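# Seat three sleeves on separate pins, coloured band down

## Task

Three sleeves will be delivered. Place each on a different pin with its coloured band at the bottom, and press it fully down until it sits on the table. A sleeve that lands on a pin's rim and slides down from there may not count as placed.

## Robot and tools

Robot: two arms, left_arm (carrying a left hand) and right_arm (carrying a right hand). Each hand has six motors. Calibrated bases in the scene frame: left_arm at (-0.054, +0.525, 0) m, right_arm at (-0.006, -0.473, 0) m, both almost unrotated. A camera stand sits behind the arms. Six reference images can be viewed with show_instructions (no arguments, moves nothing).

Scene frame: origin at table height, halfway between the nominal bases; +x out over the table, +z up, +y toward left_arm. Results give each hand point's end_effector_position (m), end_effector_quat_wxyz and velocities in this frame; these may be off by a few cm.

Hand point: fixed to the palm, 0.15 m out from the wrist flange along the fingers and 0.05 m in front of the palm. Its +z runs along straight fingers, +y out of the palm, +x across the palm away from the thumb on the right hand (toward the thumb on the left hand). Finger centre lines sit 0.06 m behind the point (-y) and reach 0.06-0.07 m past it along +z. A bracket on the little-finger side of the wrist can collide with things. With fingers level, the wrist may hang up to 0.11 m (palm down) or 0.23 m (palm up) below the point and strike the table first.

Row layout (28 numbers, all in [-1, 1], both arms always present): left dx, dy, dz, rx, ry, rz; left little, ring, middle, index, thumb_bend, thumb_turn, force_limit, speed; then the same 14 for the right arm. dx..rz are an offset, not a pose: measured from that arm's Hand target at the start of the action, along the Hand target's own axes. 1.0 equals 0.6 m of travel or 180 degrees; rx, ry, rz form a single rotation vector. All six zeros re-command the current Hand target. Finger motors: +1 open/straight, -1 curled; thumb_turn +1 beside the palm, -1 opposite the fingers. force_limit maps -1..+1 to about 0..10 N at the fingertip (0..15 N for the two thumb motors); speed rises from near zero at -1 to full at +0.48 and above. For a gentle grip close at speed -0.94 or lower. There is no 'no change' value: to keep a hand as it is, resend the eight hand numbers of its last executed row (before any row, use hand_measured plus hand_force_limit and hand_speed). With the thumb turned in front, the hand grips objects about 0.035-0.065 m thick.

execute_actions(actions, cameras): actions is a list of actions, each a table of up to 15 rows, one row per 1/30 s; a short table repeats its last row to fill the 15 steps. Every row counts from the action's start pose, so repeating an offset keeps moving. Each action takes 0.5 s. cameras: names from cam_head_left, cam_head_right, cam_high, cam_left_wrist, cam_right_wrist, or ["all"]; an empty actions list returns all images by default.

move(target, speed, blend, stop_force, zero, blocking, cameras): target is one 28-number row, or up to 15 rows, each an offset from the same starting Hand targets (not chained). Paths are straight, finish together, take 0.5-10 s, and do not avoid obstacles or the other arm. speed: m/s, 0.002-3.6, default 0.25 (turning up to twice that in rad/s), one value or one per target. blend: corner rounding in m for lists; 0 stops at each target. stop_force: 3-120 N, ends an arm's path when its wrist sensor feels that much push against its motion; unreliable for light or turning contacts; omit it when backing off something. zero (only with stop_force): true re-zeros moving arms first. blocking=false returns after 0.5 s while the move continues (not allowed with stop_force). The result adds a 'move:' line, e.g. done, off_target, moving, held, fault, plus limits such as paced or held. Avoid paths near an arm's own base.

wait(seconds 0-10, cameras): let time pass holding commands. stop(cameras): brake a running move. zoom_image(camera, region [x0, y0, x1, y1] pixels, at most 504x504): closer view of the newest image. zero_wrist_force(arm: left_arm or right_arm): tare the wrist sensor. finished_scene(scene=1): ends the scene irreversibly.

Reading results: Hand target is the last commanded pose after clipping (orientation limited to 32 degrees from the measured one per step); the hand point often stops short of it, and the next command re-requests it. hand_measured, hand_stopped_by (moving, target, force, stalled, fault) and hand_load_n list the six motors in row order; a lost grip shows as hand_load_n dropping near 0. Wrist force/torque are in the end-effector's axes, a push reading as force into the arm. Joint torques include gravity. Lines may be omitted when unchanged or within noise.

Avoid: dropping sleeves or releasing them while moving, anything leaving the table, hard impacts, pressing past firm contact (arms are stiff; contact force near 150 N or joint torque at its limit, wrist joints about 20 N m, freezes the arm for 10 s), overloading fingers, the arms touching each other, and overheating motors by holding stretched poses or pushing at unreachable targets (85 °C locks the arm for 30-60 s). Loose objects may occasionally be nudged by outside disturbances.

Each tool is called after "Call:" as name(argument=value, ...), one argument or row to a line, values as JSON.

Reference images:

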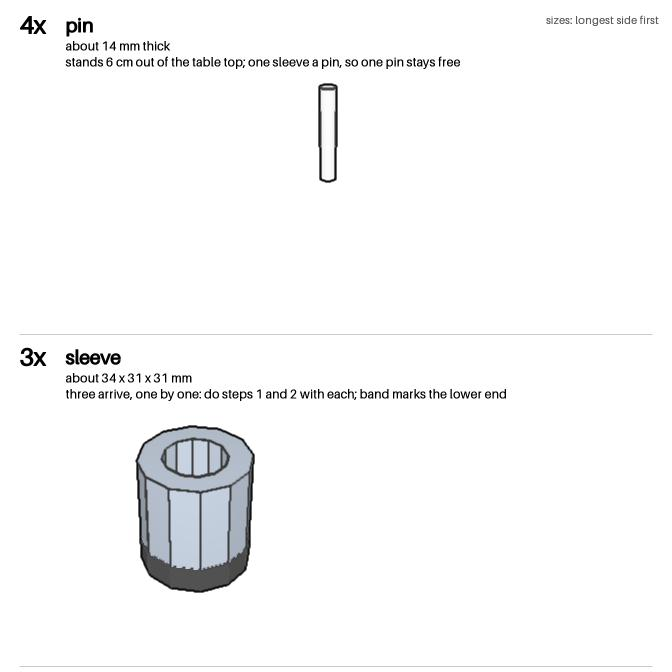

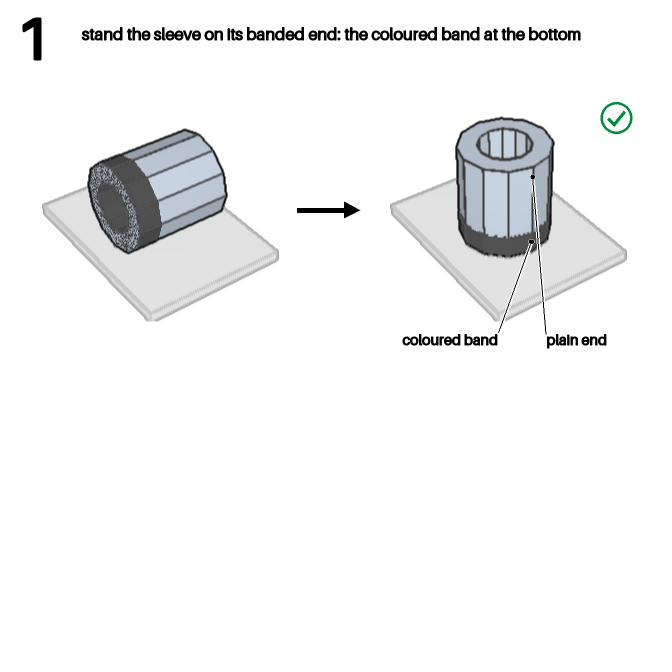

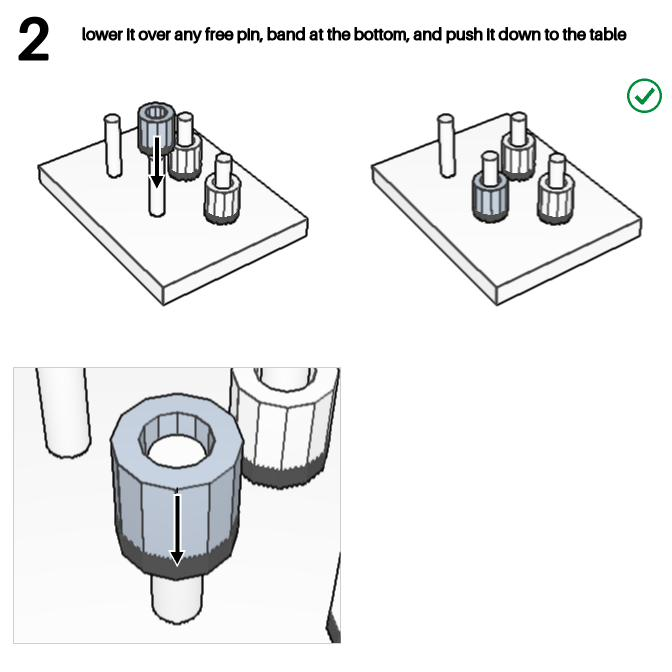

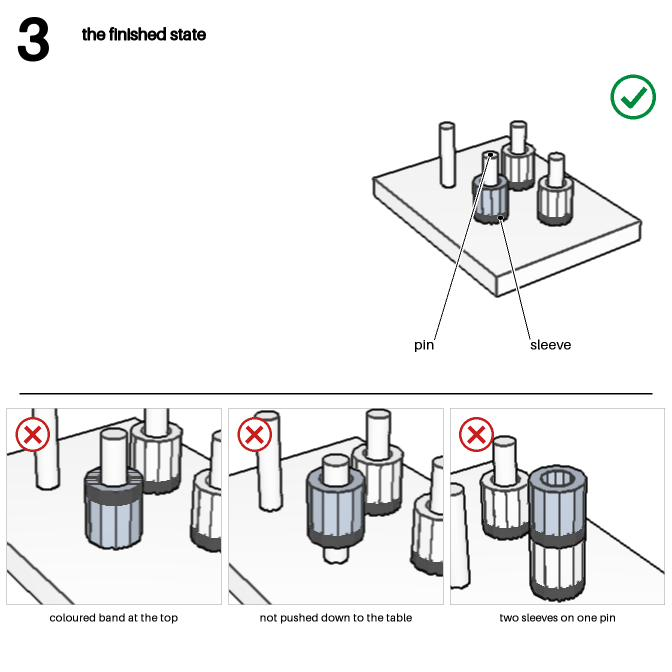

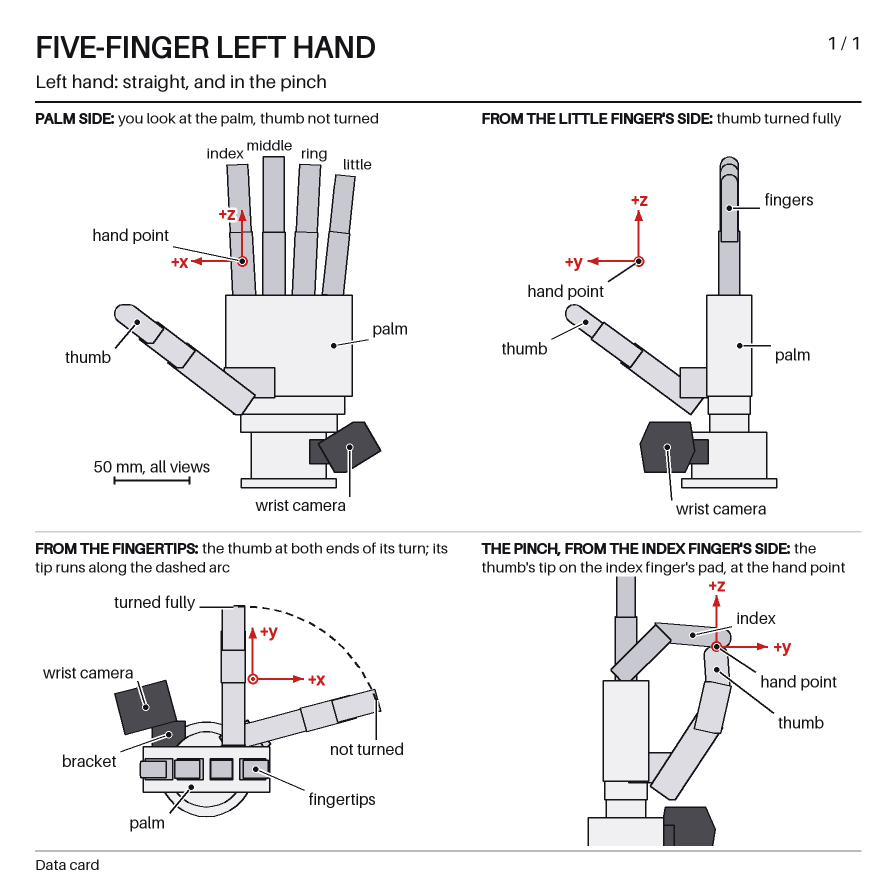

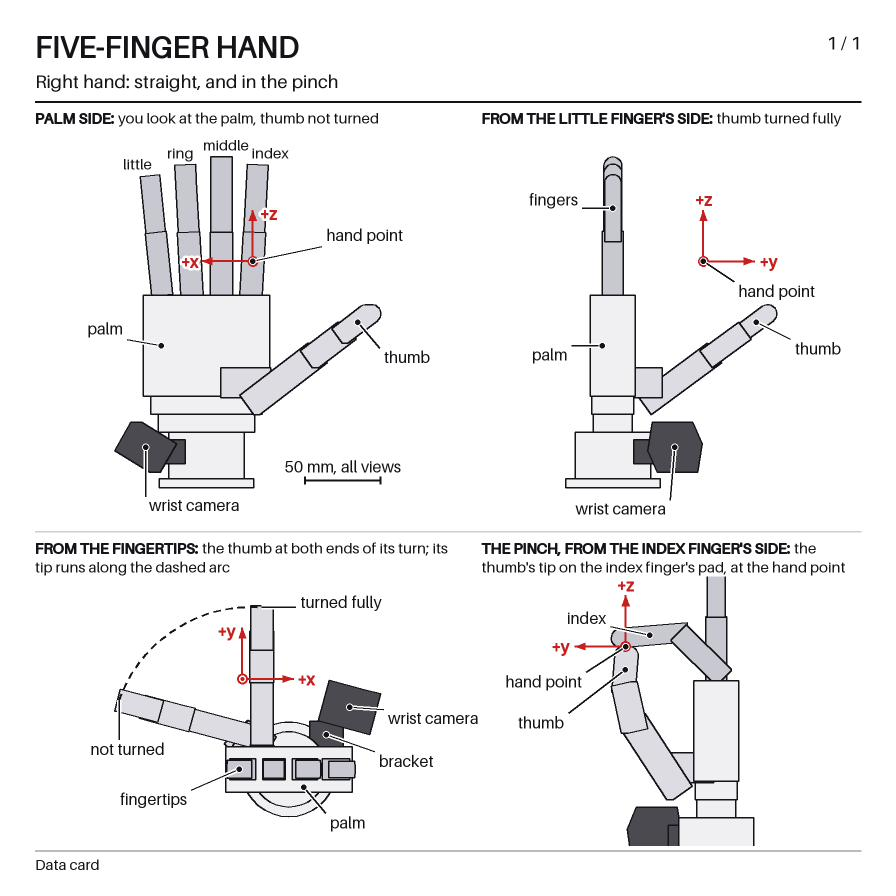

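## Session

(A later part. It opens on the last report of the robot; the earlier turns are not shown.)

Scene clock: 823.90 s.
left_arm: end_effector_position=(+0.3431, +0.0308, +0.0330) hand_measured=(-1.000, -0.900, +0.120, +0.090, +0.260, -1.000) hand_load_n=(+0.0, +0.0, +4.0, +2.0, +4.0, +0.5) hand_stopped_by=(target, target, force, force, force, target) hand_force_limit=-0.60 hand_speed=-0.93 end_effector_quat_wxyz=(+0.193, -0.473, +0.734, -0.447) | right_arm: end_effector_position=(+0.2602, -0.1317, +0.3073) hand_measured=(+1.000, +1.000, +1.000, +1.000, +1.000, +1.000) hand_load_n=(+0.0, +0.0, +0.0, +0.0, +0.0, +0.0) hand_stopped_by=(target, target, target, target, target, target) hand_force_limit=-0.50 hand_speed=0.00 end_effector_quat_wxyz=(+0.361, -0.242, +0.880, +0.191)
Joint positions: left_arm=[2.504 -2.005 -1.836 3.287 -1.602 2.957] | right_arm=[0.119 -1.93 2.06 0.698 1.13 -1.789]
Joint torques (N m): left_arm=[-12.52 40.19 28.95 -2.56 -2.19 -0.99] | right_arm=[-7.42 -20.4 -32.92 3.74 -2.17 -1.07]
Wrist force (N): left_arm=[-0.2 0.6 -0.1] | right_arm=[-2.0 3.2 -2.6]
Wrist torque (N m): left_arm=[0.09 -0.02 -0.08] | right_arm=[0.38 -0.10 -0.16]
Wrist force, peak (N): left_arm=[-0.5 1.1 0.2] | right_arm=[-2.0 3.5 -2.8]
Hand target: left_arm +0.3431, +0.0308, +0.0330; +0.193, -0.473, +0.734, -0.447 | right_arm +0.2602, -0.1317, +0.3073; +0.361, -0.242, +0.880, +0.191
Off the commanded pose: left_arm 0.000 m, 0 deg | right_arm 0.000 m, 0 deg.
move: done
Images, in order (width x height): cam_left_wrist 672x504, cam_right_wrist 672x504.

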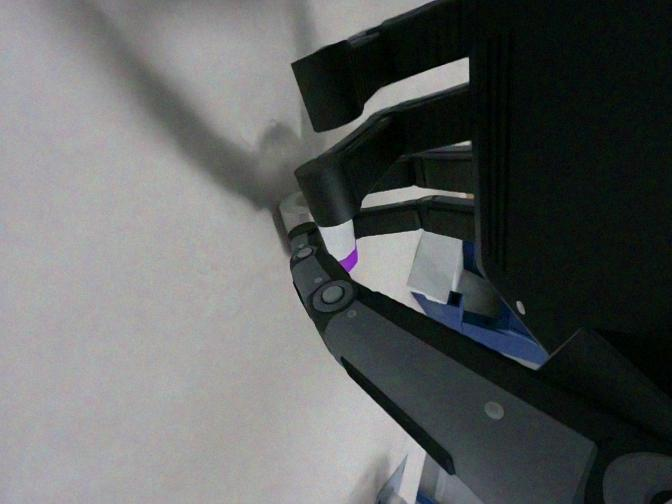

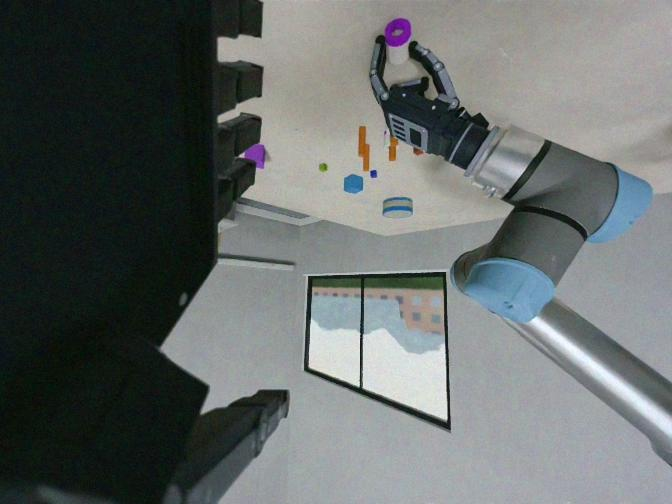

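Call:
move(
  target=[
    [0,0,0,0,0,0,-1,-0.9,-0.12,-0.12,-0.02,-1,-0.4,-0.93,0,0,0,0,0,0,1,1,1,1,1,1,-0.5,0.0],
    [0.0305,-0.1847,-0.1154,0,0,0,-1,-0.9,-0.12,-0.12,-0.02,-1,-0.4,-0.93,0,0,0,0,0,0,1,1,1,1,1,1,-0.5,0.0],
  ],
  speed=[0.05,0.08],
  cameras=["cam_left_wrist","cam_right_wrist","cam_high"],
)

Call:
zoom_image(
  camera="cam_left_wrist",
  region=[142, 40, 462, 280],
)

Call:
zoom_image(
  camera="cam_right_wrist",
  region=[330, 0, 530, 160],
)

Scene clock: 830.37 s.
left_arm: end_effector_position=(+0.3434, +0.0308, +0.1650) hand_measured=(-1.000, -0.900, +0.120, +0.086, +0.260, -1.000) hand_load_n=(+0.0, +0.5, +3.5, +3.5, +5.0, -0.5) hand_stopped_by=(target, target, force, force, force, target) hand_force_limit=-0.40 hand_speed=-0.93 end_effector_quat_wxyz=(+0.193, -0.473, +0.734, -0.447) | right_arm: end_effector_position=(+0.2602, -0.1317, +0.3073) hand_measured=(+1.000, +1.000, +1.000, +1.000, +1.000, +1.000) hand_load_n=(+0.0, +0.0, +0.0, +0.0, +0.0, +0.0) hand_stopped_by=(target, target, target, target, target, target) hand_force_limit=-0.50 hand_speed=0.00 end_effector_quat_wxyz=(+0.361, -0.242, +0.880, +0.191)
Joint positions: left_arm=[2.504 -1.843 -1.675 2.964 -1.602 2.957] | right_arm=[0.119 -1.93 2.06 0.698 1.13 -1.789]
Joint torques (N m): left_arm=[10.57 37.95 16.6 1.32 1.17 0.88] | right_arm=[-7.27 -20.37 -32.65 3.71 -2.1 -1.09]
Wrist force (N): left_arm=[-0.2 0.9 -0.2] | right_arm=[-2.0 3.3 -2.5]
Wrist torque (N m): left_arm=[0.10 -0.04 -0.09] | right_arm=[0.41 -0.11 -0.15]
Wrist force, peak (N): left_arm=[-0.6 2.0 0.4] | right_arm=[-2.1 3.6 -2.7]
Hand target: left_arm +0.3434, +0.0308, +0.1650; +0.193, -0.473, +0.734, -0.447 | right_arm +0.2602, -0.1317, +0.3073; +0.361, -0.242, +0.880, +0.191
Off the commanded pose: left_arm 0.000 m, 0 deg | right_arm 0.000 m, 0 deg.
move: done
Images, in order (width x height): cam_high 672x504, cam_left_wrist 672x504, cam_right_wrist 672x504.

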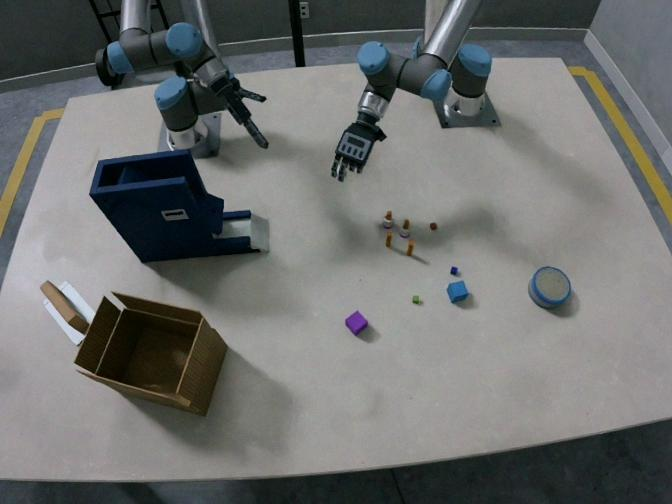

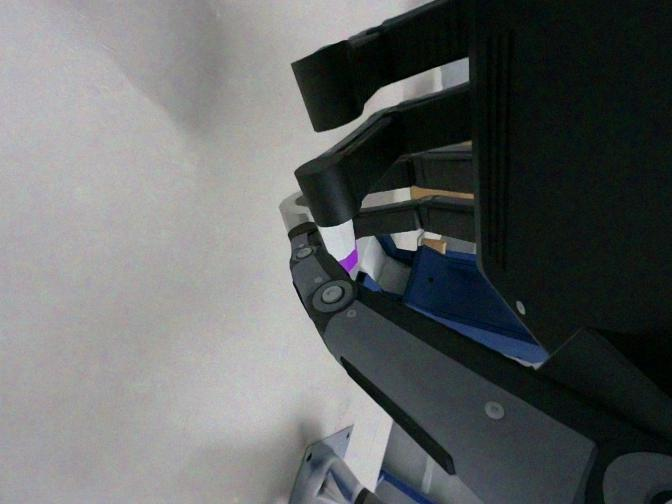

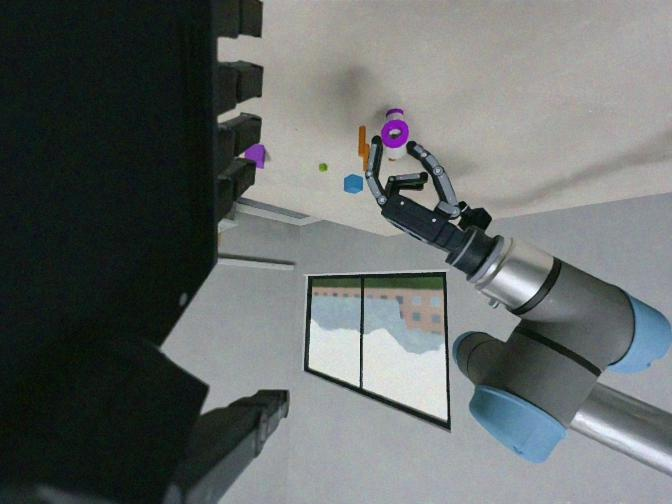

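Scaled by 1.575 from the camera's 672x504 image, which has a finer 960x720 frame.

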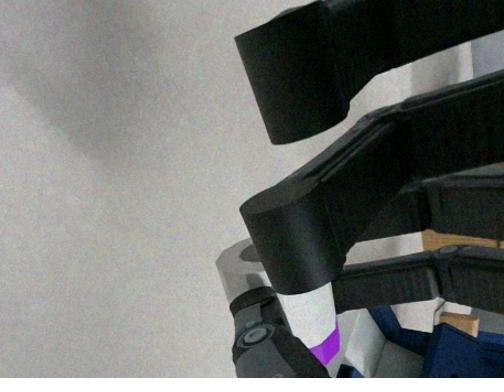

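Scaled by 2.520 from the camera's 672x504 image, which has a finer 960x720 frame.

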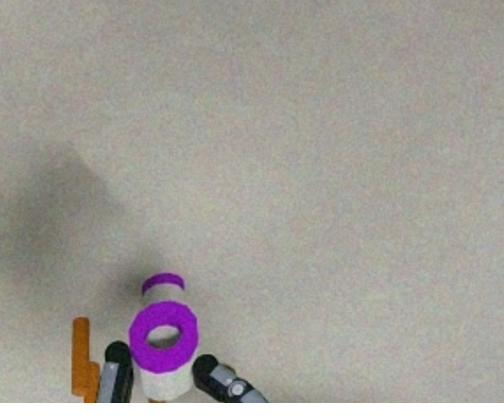

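Call:
move(
  target=[-0.2628,-0.1667,-0.168,0.2802,0.0586,0.5220,-1,-0.9,-0.12,-0.12,-0.02,-1,-0.4,-0.93,0,0,0,0,0,0,1,1,1,1,1,1,-0.5,0.0],
  speed=0.3,
  cameras=["all"],
)

Call:
zoom_image(
  camera="cam_high",
  region=[320, 90, 480, 260],
)

Scene clock: 841.23 s.
left_arm: end_effector_position=(+0.3999, +0.2001, +0.2799) hand_measured=(-1.000, -0.900, +0.120, +0.086, +0.260, -1.000) hand_load_n=(+0.0, -0.5, +3.0, +3.5, +5.5, +0.0) hand_stopped_by=(target, target, force, force, force, target) hand_force_limit=-0.40 hand_speed=-0.93 end_effector_quat_wxyz=(+0.551, +0.345, +0.616, -0.445) | right_arm: end_effector_position=(+0.2602, -0.1317, +0.3073) hand_measured=(+1.000, +1.000, +1.000, +1.000, +1.000, +1.000) hand_load_n=(+0.0, +0.0, +0.0, +0.0, +0.0, +0.0) hand_stopped_by=(target, target, target, target, target, target) hand_force_limit=-0.50 hand_speed=0.00 end_effector_quat_wxyz=(+0.361, -0.242, +0.880, +0.191)
Joint positions: left_arm=[3.198 -1.443 -2.132 3.584 -0.314 4.536] | right_arm=[0.119 -1.93 2.06 0.698 1.13 -1.789]
Joint torques (N m): left_arm=[-4.35 28.34 15.09 3.78 1.45 0.55] | right_arm=[-7.14 -20.35 -32.44 3.46 -2.05 -0.99]
Wrist force (N): left_arm=[0.9 0.1 0.0] | right_arm=[-2.0 3.3 -2.6]
Wrist torque (N m): left_arm=[-0.03 -0.11 -0.14] | right_arm=[0.40 -0.09 -0.15]
Wrist force, peak (N): left_arm=[-0.2 2.3 -0.3] | right_arm=[-2.5 3.6 -2.7]
Hand target: left_arm +0.3998, +0.2000, +0.2799; +0.551, +0.346, +0.616, -0.445 | right_arm +0.2602, -0.1317, +0.3073; +0.361, -0.242, +0.880, +0.191
Off the commanded pose: left_arm 0.000 m, 0 deg | right_arm 0.000 m, 0 deg.
move: done

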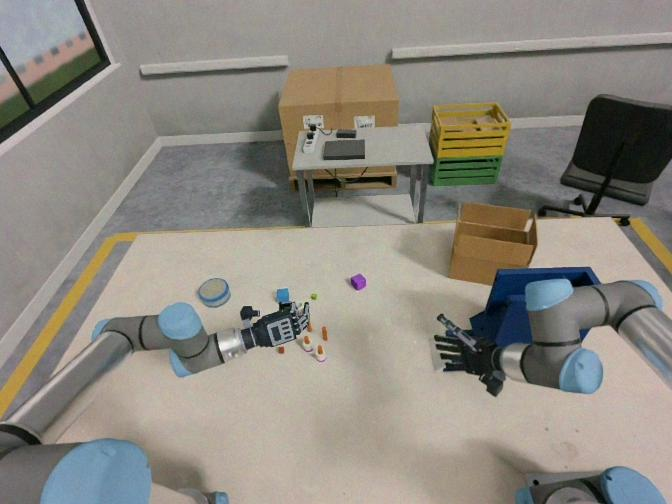

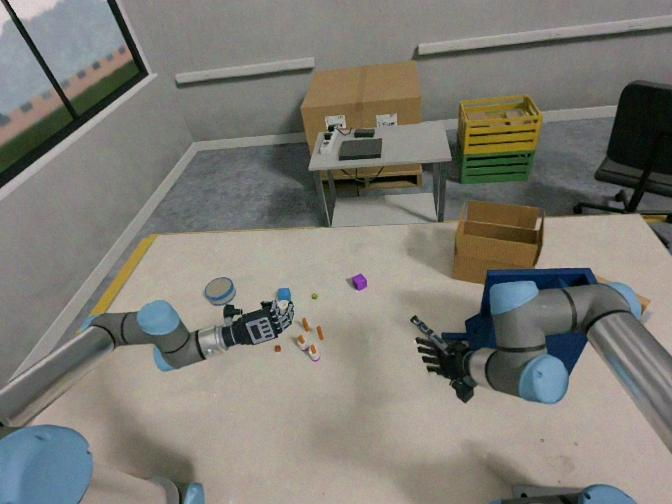

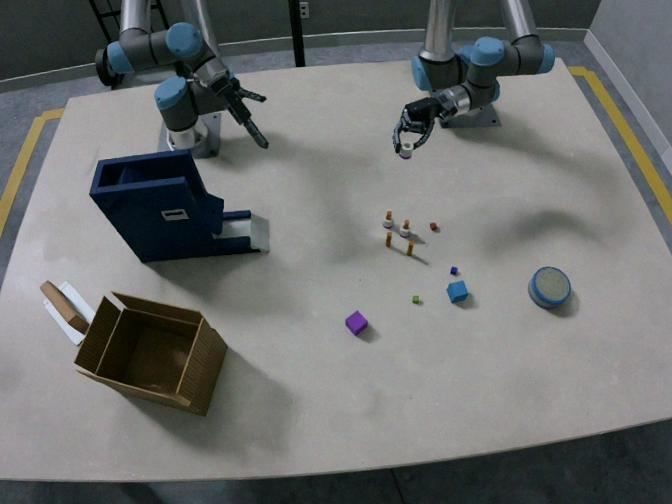

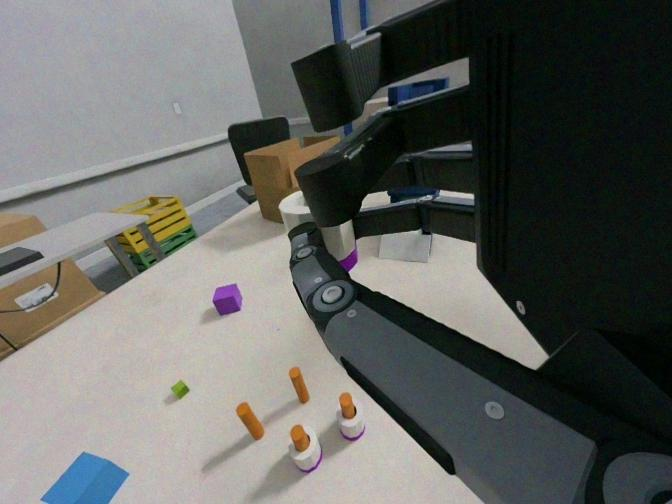

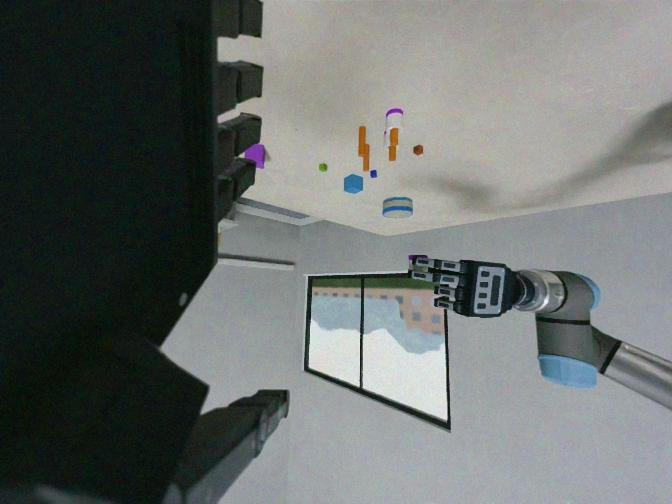

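Scaled by 2.965 from the camera's 672x504 image, which has a finer 960x720 frame.

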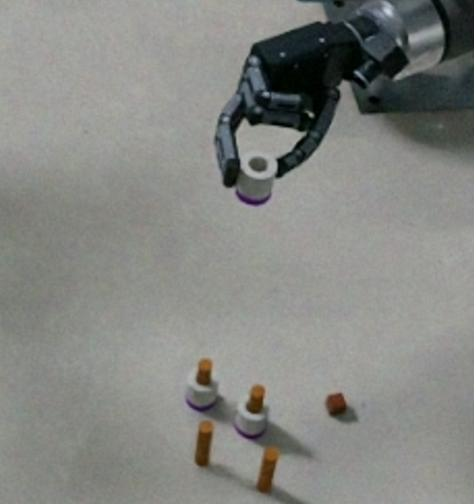

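Call:
move(
  target=[
    [-0.042,0.2502,-0.0068,0.2739,0.0459,-0.0009,-1,-0.9,-0.12,-0.12,-0.02,-1,-0.4,-0.93,0,0,0,0,0,0,1,1,1,1,1,1,-0.5,0.0],
    [-0.042,0.2502,-0.0068,0.2739,0.0459,-0.0009,-1,-0.9,-0.12,-0.12,-0.02,-1,-0.4,-0.93,-0.2992,0.0018,0.5782,0,0,0,1,1,1,1,1,1,-0.5,0.0],
  ],
  speed=[0.3,0.3],
  cameras=["all"],
)

Scene clock: 856.90 s.
left_arm: end_effector_position=(+0.5396, +0.2603, +0.2796) hand_measured=(-1.000, -0.900, +0.120, +0.086, +0.260, -1.000) hand_load_n=(+0.0, +0.0, +3.5, +3.5, +5.0, +0.0) hand_stopped_by=(target, target, force, force, force, target) hand_force_limit=-0.40 hand_speed=-0.93 end_effector_quat_wxyz=(+0.312, +0.573, +0.412, -0.636) | right_arm: end_effector_position=(+0.5597, +0.0980, +0.2069) hand_measured=(+1.000, +1.000, +1.000, +1.000, +1.000, +1.000) hand_load_n=(+0.0, +0.5, +0.0, +0.0, +0.0, +0.0) hand_stopped_by=(target, target, target, target, target, target) hand_force_limit=-0.50 hand_speed=0.00 end_effector_quat_wxyz=(+0.361, -0.242, +0.880, +0.191) end_effector_velocity=(+0.001, +0.001, +0.001) end_effector_angular_velocity=(+0.001, -0.002, +0.001)
Joint positions: left_arm=[3.306 -2.25 -1.084 3.326 0.666 4.55] | right_arm=[0.46 -0.918 1.138 0.528 1.372 -1.535]
Joint velocities: left_arm=[within noise] | right_arm=[0 0.002 -0.005 0.001 0 0]
Joint torques (N m): left_arm=[11.98 57.89 32.16 -4.09 1.1 -1.12] | right_arm=[-7.61 -42.95 -33.25 -0.66 -1.55 -0.68]
Wrist force (N): left_arm=[1.3 0.1 -0.1] | right_arm=[-2.1 3.4 -2.5]
Wrist torque (N m): left_arm=[-0.04 -0.20 -0.14] | right_arm=[0.42 -0.11 -0.35]
Wrist force, peak (N): left_arm=[1.0 -1.8 0.2] | right_arm=[-2.6 4.9 -2.2]
Hand target: left_arm +0.5396, +0.2603, +0.2796; +0.312, +0.573, +0.412, -0.636 | right_arm +0.5598, +0.0980, +0.2068; +0.361, -0.242, +0.880, +0.191
Off the commanded pose: left_arm 0.000 m, 0 deg | right_arm 0.000 m, 0 deg.
move: done

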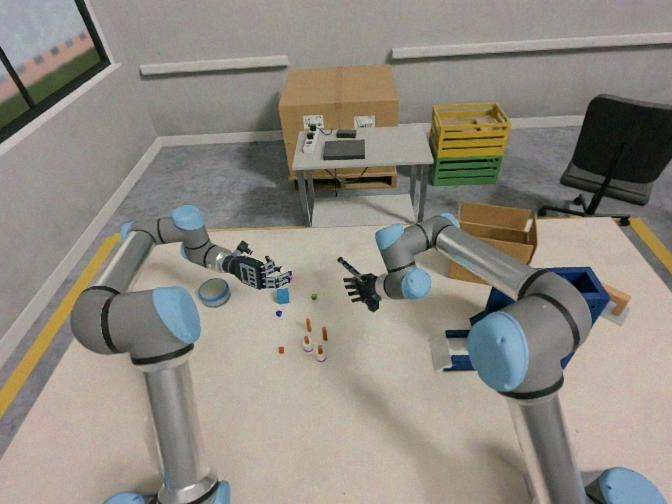

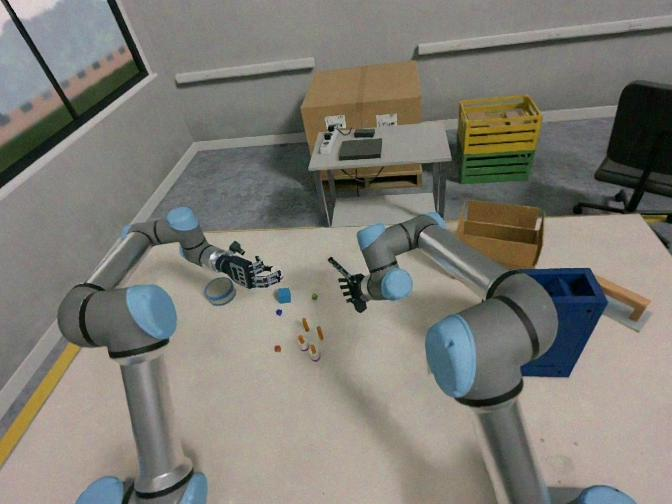

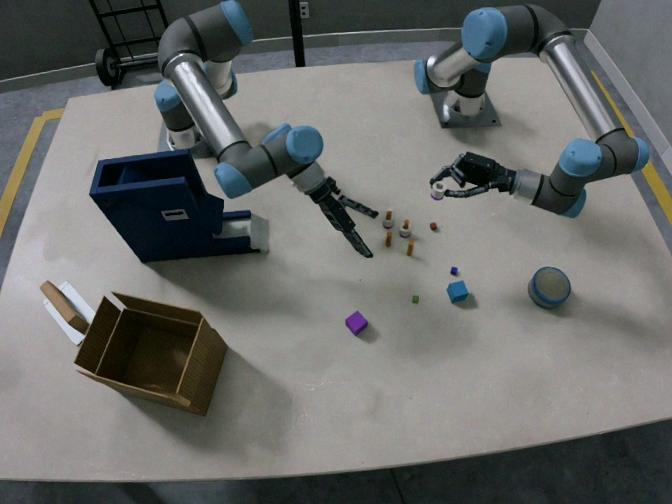

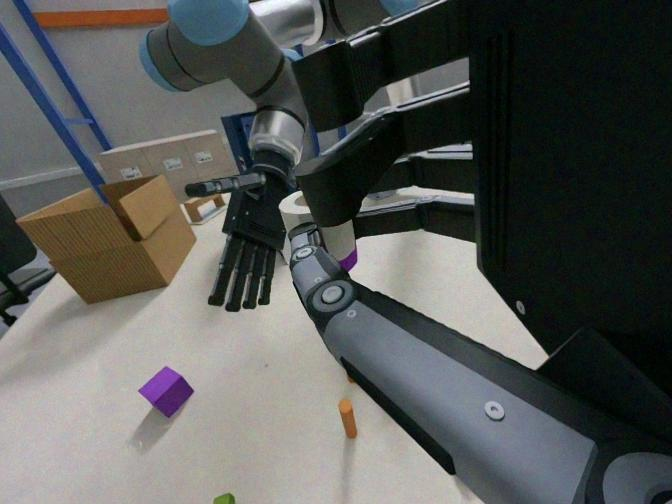

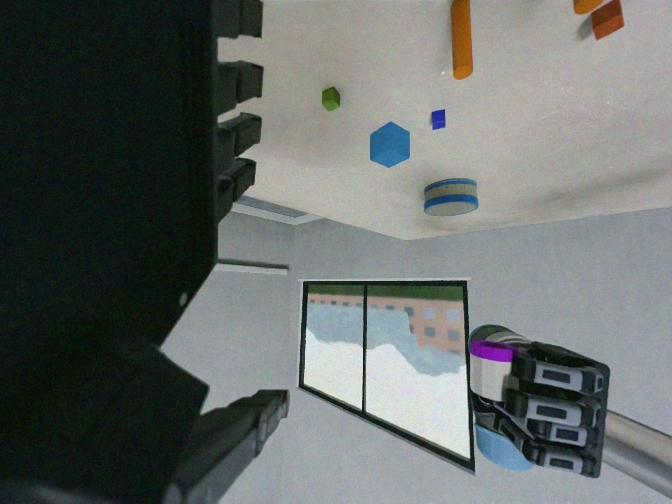

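Call:
move(
  target=[0.1924,0.0627,0.055,0,0,0,-1,-0.9,-0.12,-0.12,-0.02,-1,-0.4,-0.93,0,0,0,0,0,0,1,1,1,1,1,1,-0.5,0.0],
  speed=0.15,
  cameras=["all"],
)

Call:
zoom_image(
  camera="cam_right_wrist",
  region=[400, 0, 600, 250],
)

Call:
zoom_image(
  camera="cam_high",
  region=[370, 170, 470, 270],
)

Scene clock: 862.47 s.
left_arm: end_effector_position=(+0.5394, +0.2223, +0.1597) hand_measured=(-1.000, -0.900, +0.120, +0.086, +0.260, -1.000) hand_load_n=(+0.0, +0.0, +3.5, +3.5, +5.0, +0.0) hand_stopped_by=(target, target, force, force, force, target) hand_force_limit=-0.40 hand_speed=-0.93 end_effector_quat_wxyz=(+0.312, +0.573, +0.412, -0.636) | right_arm: end_effector_position=(+0.5598, +0.0980, +0.2068) hand_measured=(+1.000, +1.000, +1.000, +1.000, +1.000, +1.000) hand_load_n=(+0.0, +0.0, +0.0, +0.0, +0.0, +0.0) hand_stopped_by=(target, target, target, target, target, target) hand_force_limit=-0.50 hand_speed=0.00 end_effector_quat_wxyz=(+0.361, -0.242, +0.880, +0.191)
Joint positions: left_arm=[3.248 -2.35 -1.229 3.571 0.609 4.551] | right_arm=[0.46 -0.918 1.137 0.528 1.372 -1.535]
Joint torques (N m): left_arm=[11.22 63.99 30.31 -3.23 1.39 -1.03] | right_arm=[-7.39 -43.8 -33.62 2.91 -1.41 1.08]
Wrist force (N): left_arm=[1.0 0.0 -0.2] | right_arm=[-2.2 3.8 -2.3]
Wrist torque (N m): left_arm=[-0.04 -0.20 -0.13] | right_arm=[0.46 -0.10 -0.35]
Wrist force, peak (N): left_arm=[2.2 0.7 0.1] | right_arm=[-2.2 3.9 -2.6]
Hand target: left_arm +0.5395, +0.2224, +0.1597; +0.312, +0.573, +0.412, -0.636 | right_arm +0.5598, +0.0980, +0.2068; +0.361, -0.242, +0.880, +0.191
Off the commanded pose: left_arm 0.000 m, 0 deg | right_arm 0.000 m, 0 deg.
move: done

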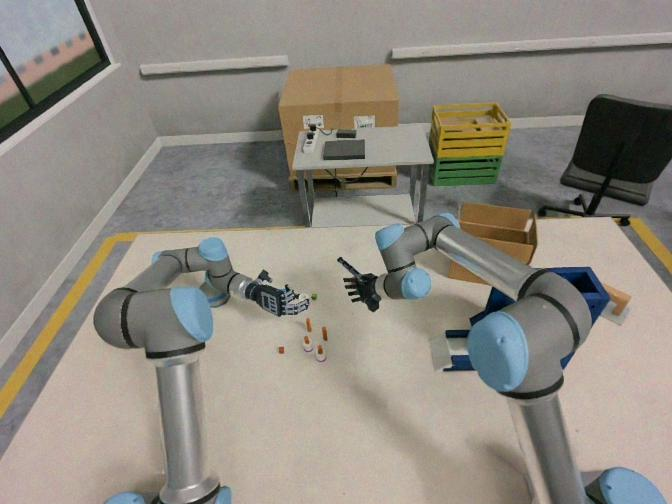

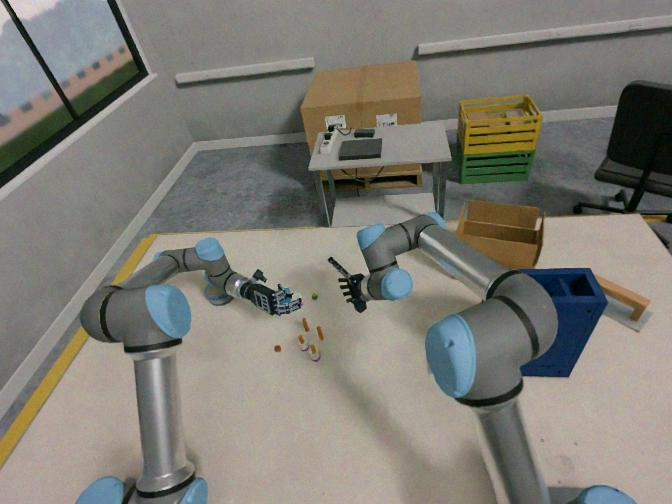

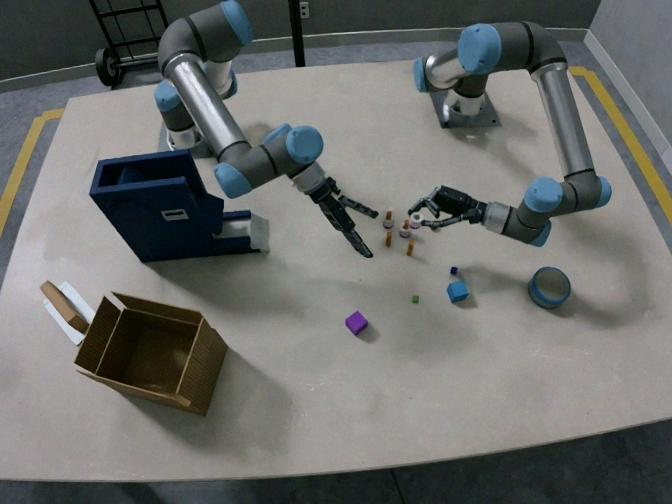

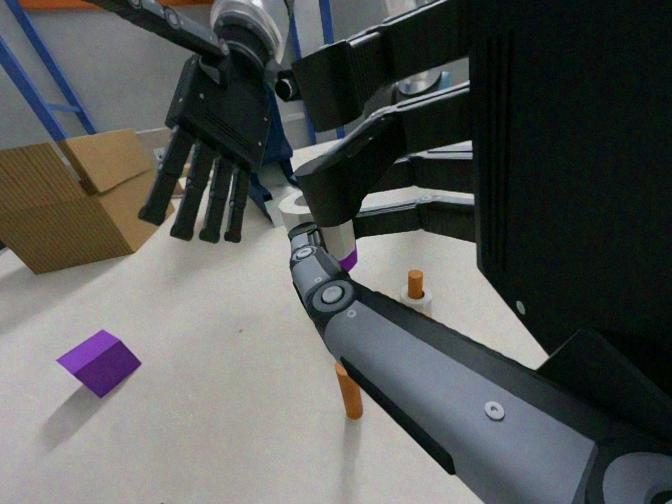

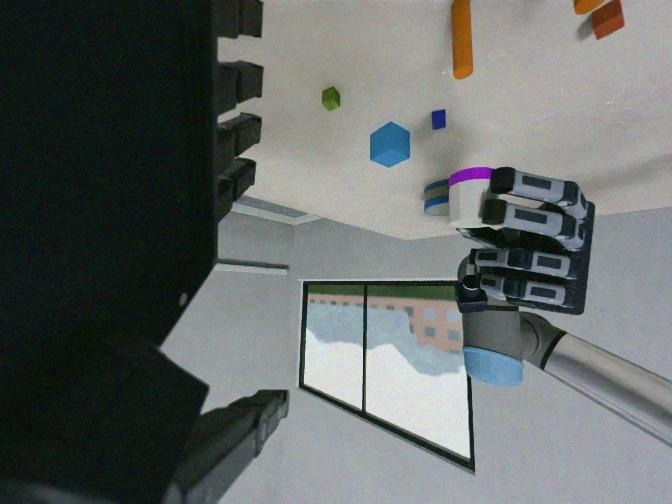

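Scaled by 2.016 from the camera's 672x504 image, which has a finer 960x720 frame.

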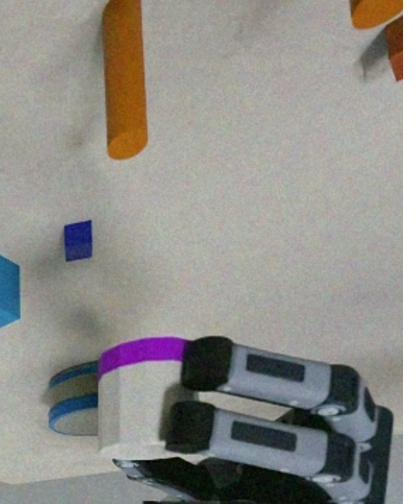

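Scaled by 5.040 from the camera's 672x504 image, which has a finer 960x720 frame.

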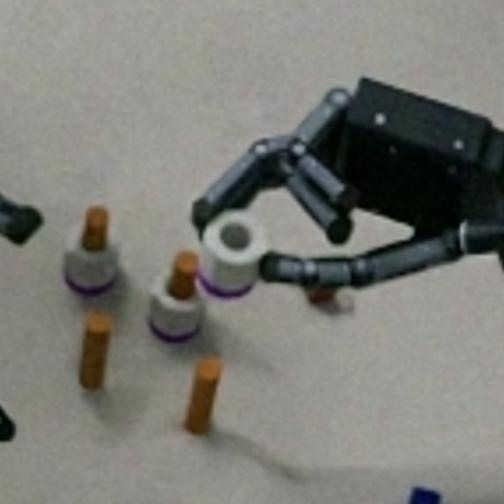

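Call:
move(
  target=[0.0892,0.0225,0.004,0,0,0,-1,-0.9,-0.12,-0.12,-0.02,-1,-0.4,-0.93,0,0,0,0,0,0,1,1,1,1,1,1,-0.5,0.0],
  speed=0.08,
  cameras=["all"],
)

Call:
zoom_image(
  camera="cam_right_wrist",
  region=[410, 0, 530, 160],
)

Call:
zoom_image(
  camera="cam_high",
  region=[384, 205, 440, 261],
)

Call:
zoom_image(
  camera="cam_left_wrist",
  region=[200, 150, 400, 330],
)

Scene clock: 870.30 s.
left_arm: end_effector_position=(+0.5420, +0.2179, +0.1046) hand_measured=(-1.000, -0.900, +0.120, +0.086, +0.260, -1.000) hand_load_n=(+0.0, +0.0, +3.5, +3.5, +5.0, +0.0) hand_stopped_by=(target, target, force, force, force, target) hand_force_limit=-0.40 hand_speed=-0.93 end_effector_quat_wxyz=(+0.312, +0.573, +0.412, -0.636) | right_arm: end_effector_position=(+0.5598, +0.0980, +0.2068) hand_measured=(+1.000, +1.000, +1.000, +1.000, +1.000, +1.000) hand_load_n=(+0.0, +0.0, +0.0, +0.0, +0.0, +0.0) hand_stopped_by=(target, target, target, target, target, target) hand_force_limit=-0.50 hand_speed=0.00 end_effector_quat_wxyz=(+0.361, -0.242, +0.880, +0.191)
Joint positions: left_arm=[3.241 -2.421 -1.254 3.667 0.601 4.551] | right_arm=[0.46 -0.918 1.137 0.528 1.372 -1.535]
Joint torques (N m): left_arm=[-3.88 72.83 30.18 -4.8 -1.05 -1.1] | right_arm=[-6.91 -44.54 -32.47 2.92 -1.44 0.67]
Wrist force (N): left_arm=[0.7 0.1 -0.2] | right_arm=[-2.3 3.5 -2.3]
Wrist torque (N m): left_arm=[-0.03 -0.15 -0.18] | right_arm=[0.43 -0.08 -0.36]
Wrist force, peak (N): left_arm=[1.4 0.4 -0.1] | right_arm=[-2.4 3.8 -2.6]
Hand target: left_arm +0.5421, +0.2180, +0.1046; +0.312, +0.573, +0.412, -0.636 | right_arm +0.5598, +0.0980, +0.2068; +0.361, -0.242, +0.880, +0.191
Off the commanded pose: left_arm 0.000 m, 0 deg | right_arm 0.000 m, 0 deg.
move: done

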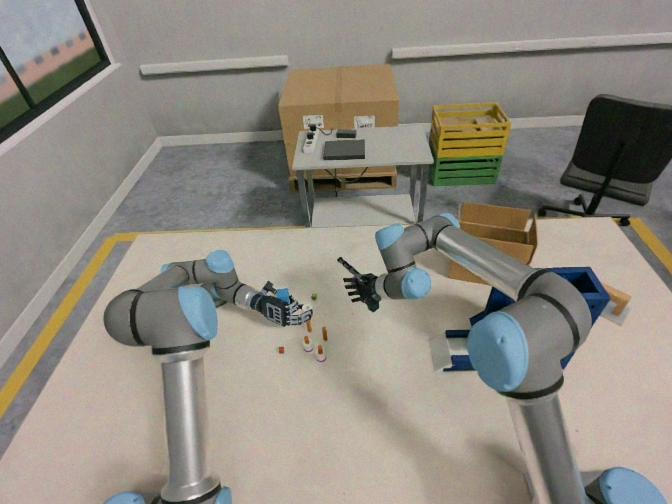

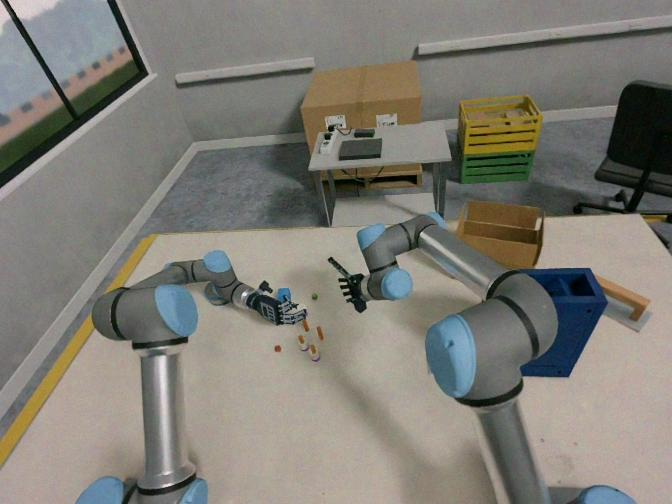

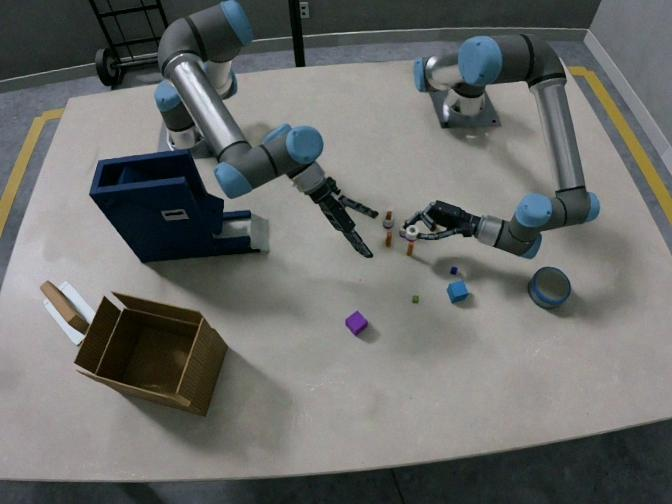

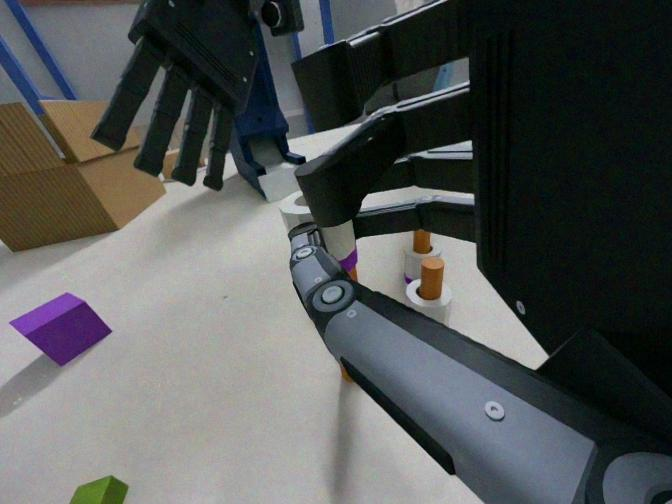

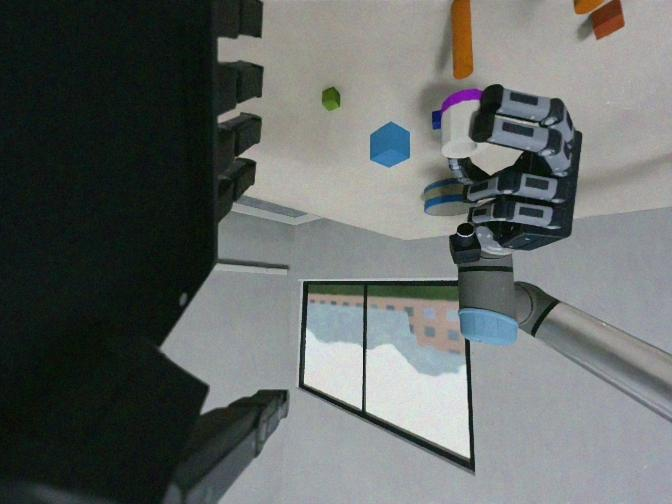

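Scaled by 3.150 from the camera's 672x504 image, which has a finer 960x720 frame.

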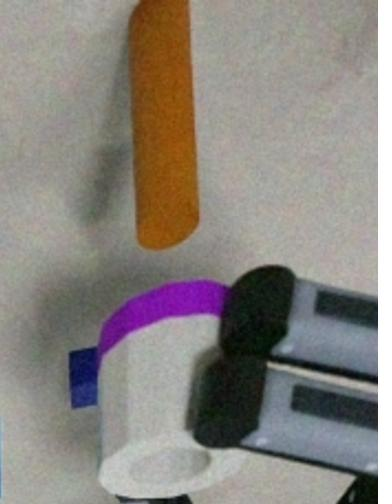

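Scaled by 9.000 from the camera's 672x504 image, which has a finer 960x720 frame.

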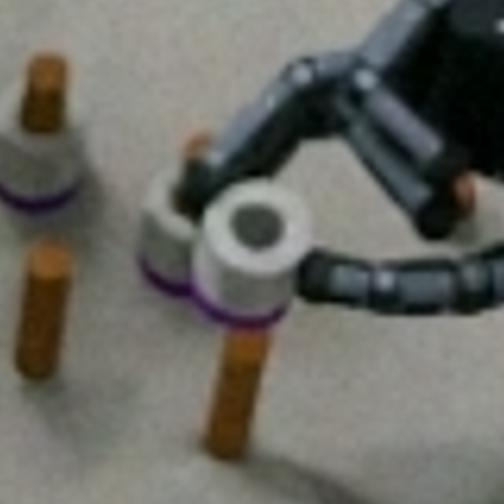

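Scaled by 2.520 from the camera's 672x504 image, which has a finer 960x720 frame.

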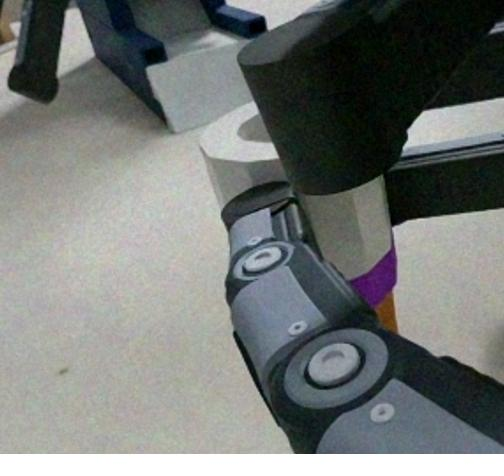

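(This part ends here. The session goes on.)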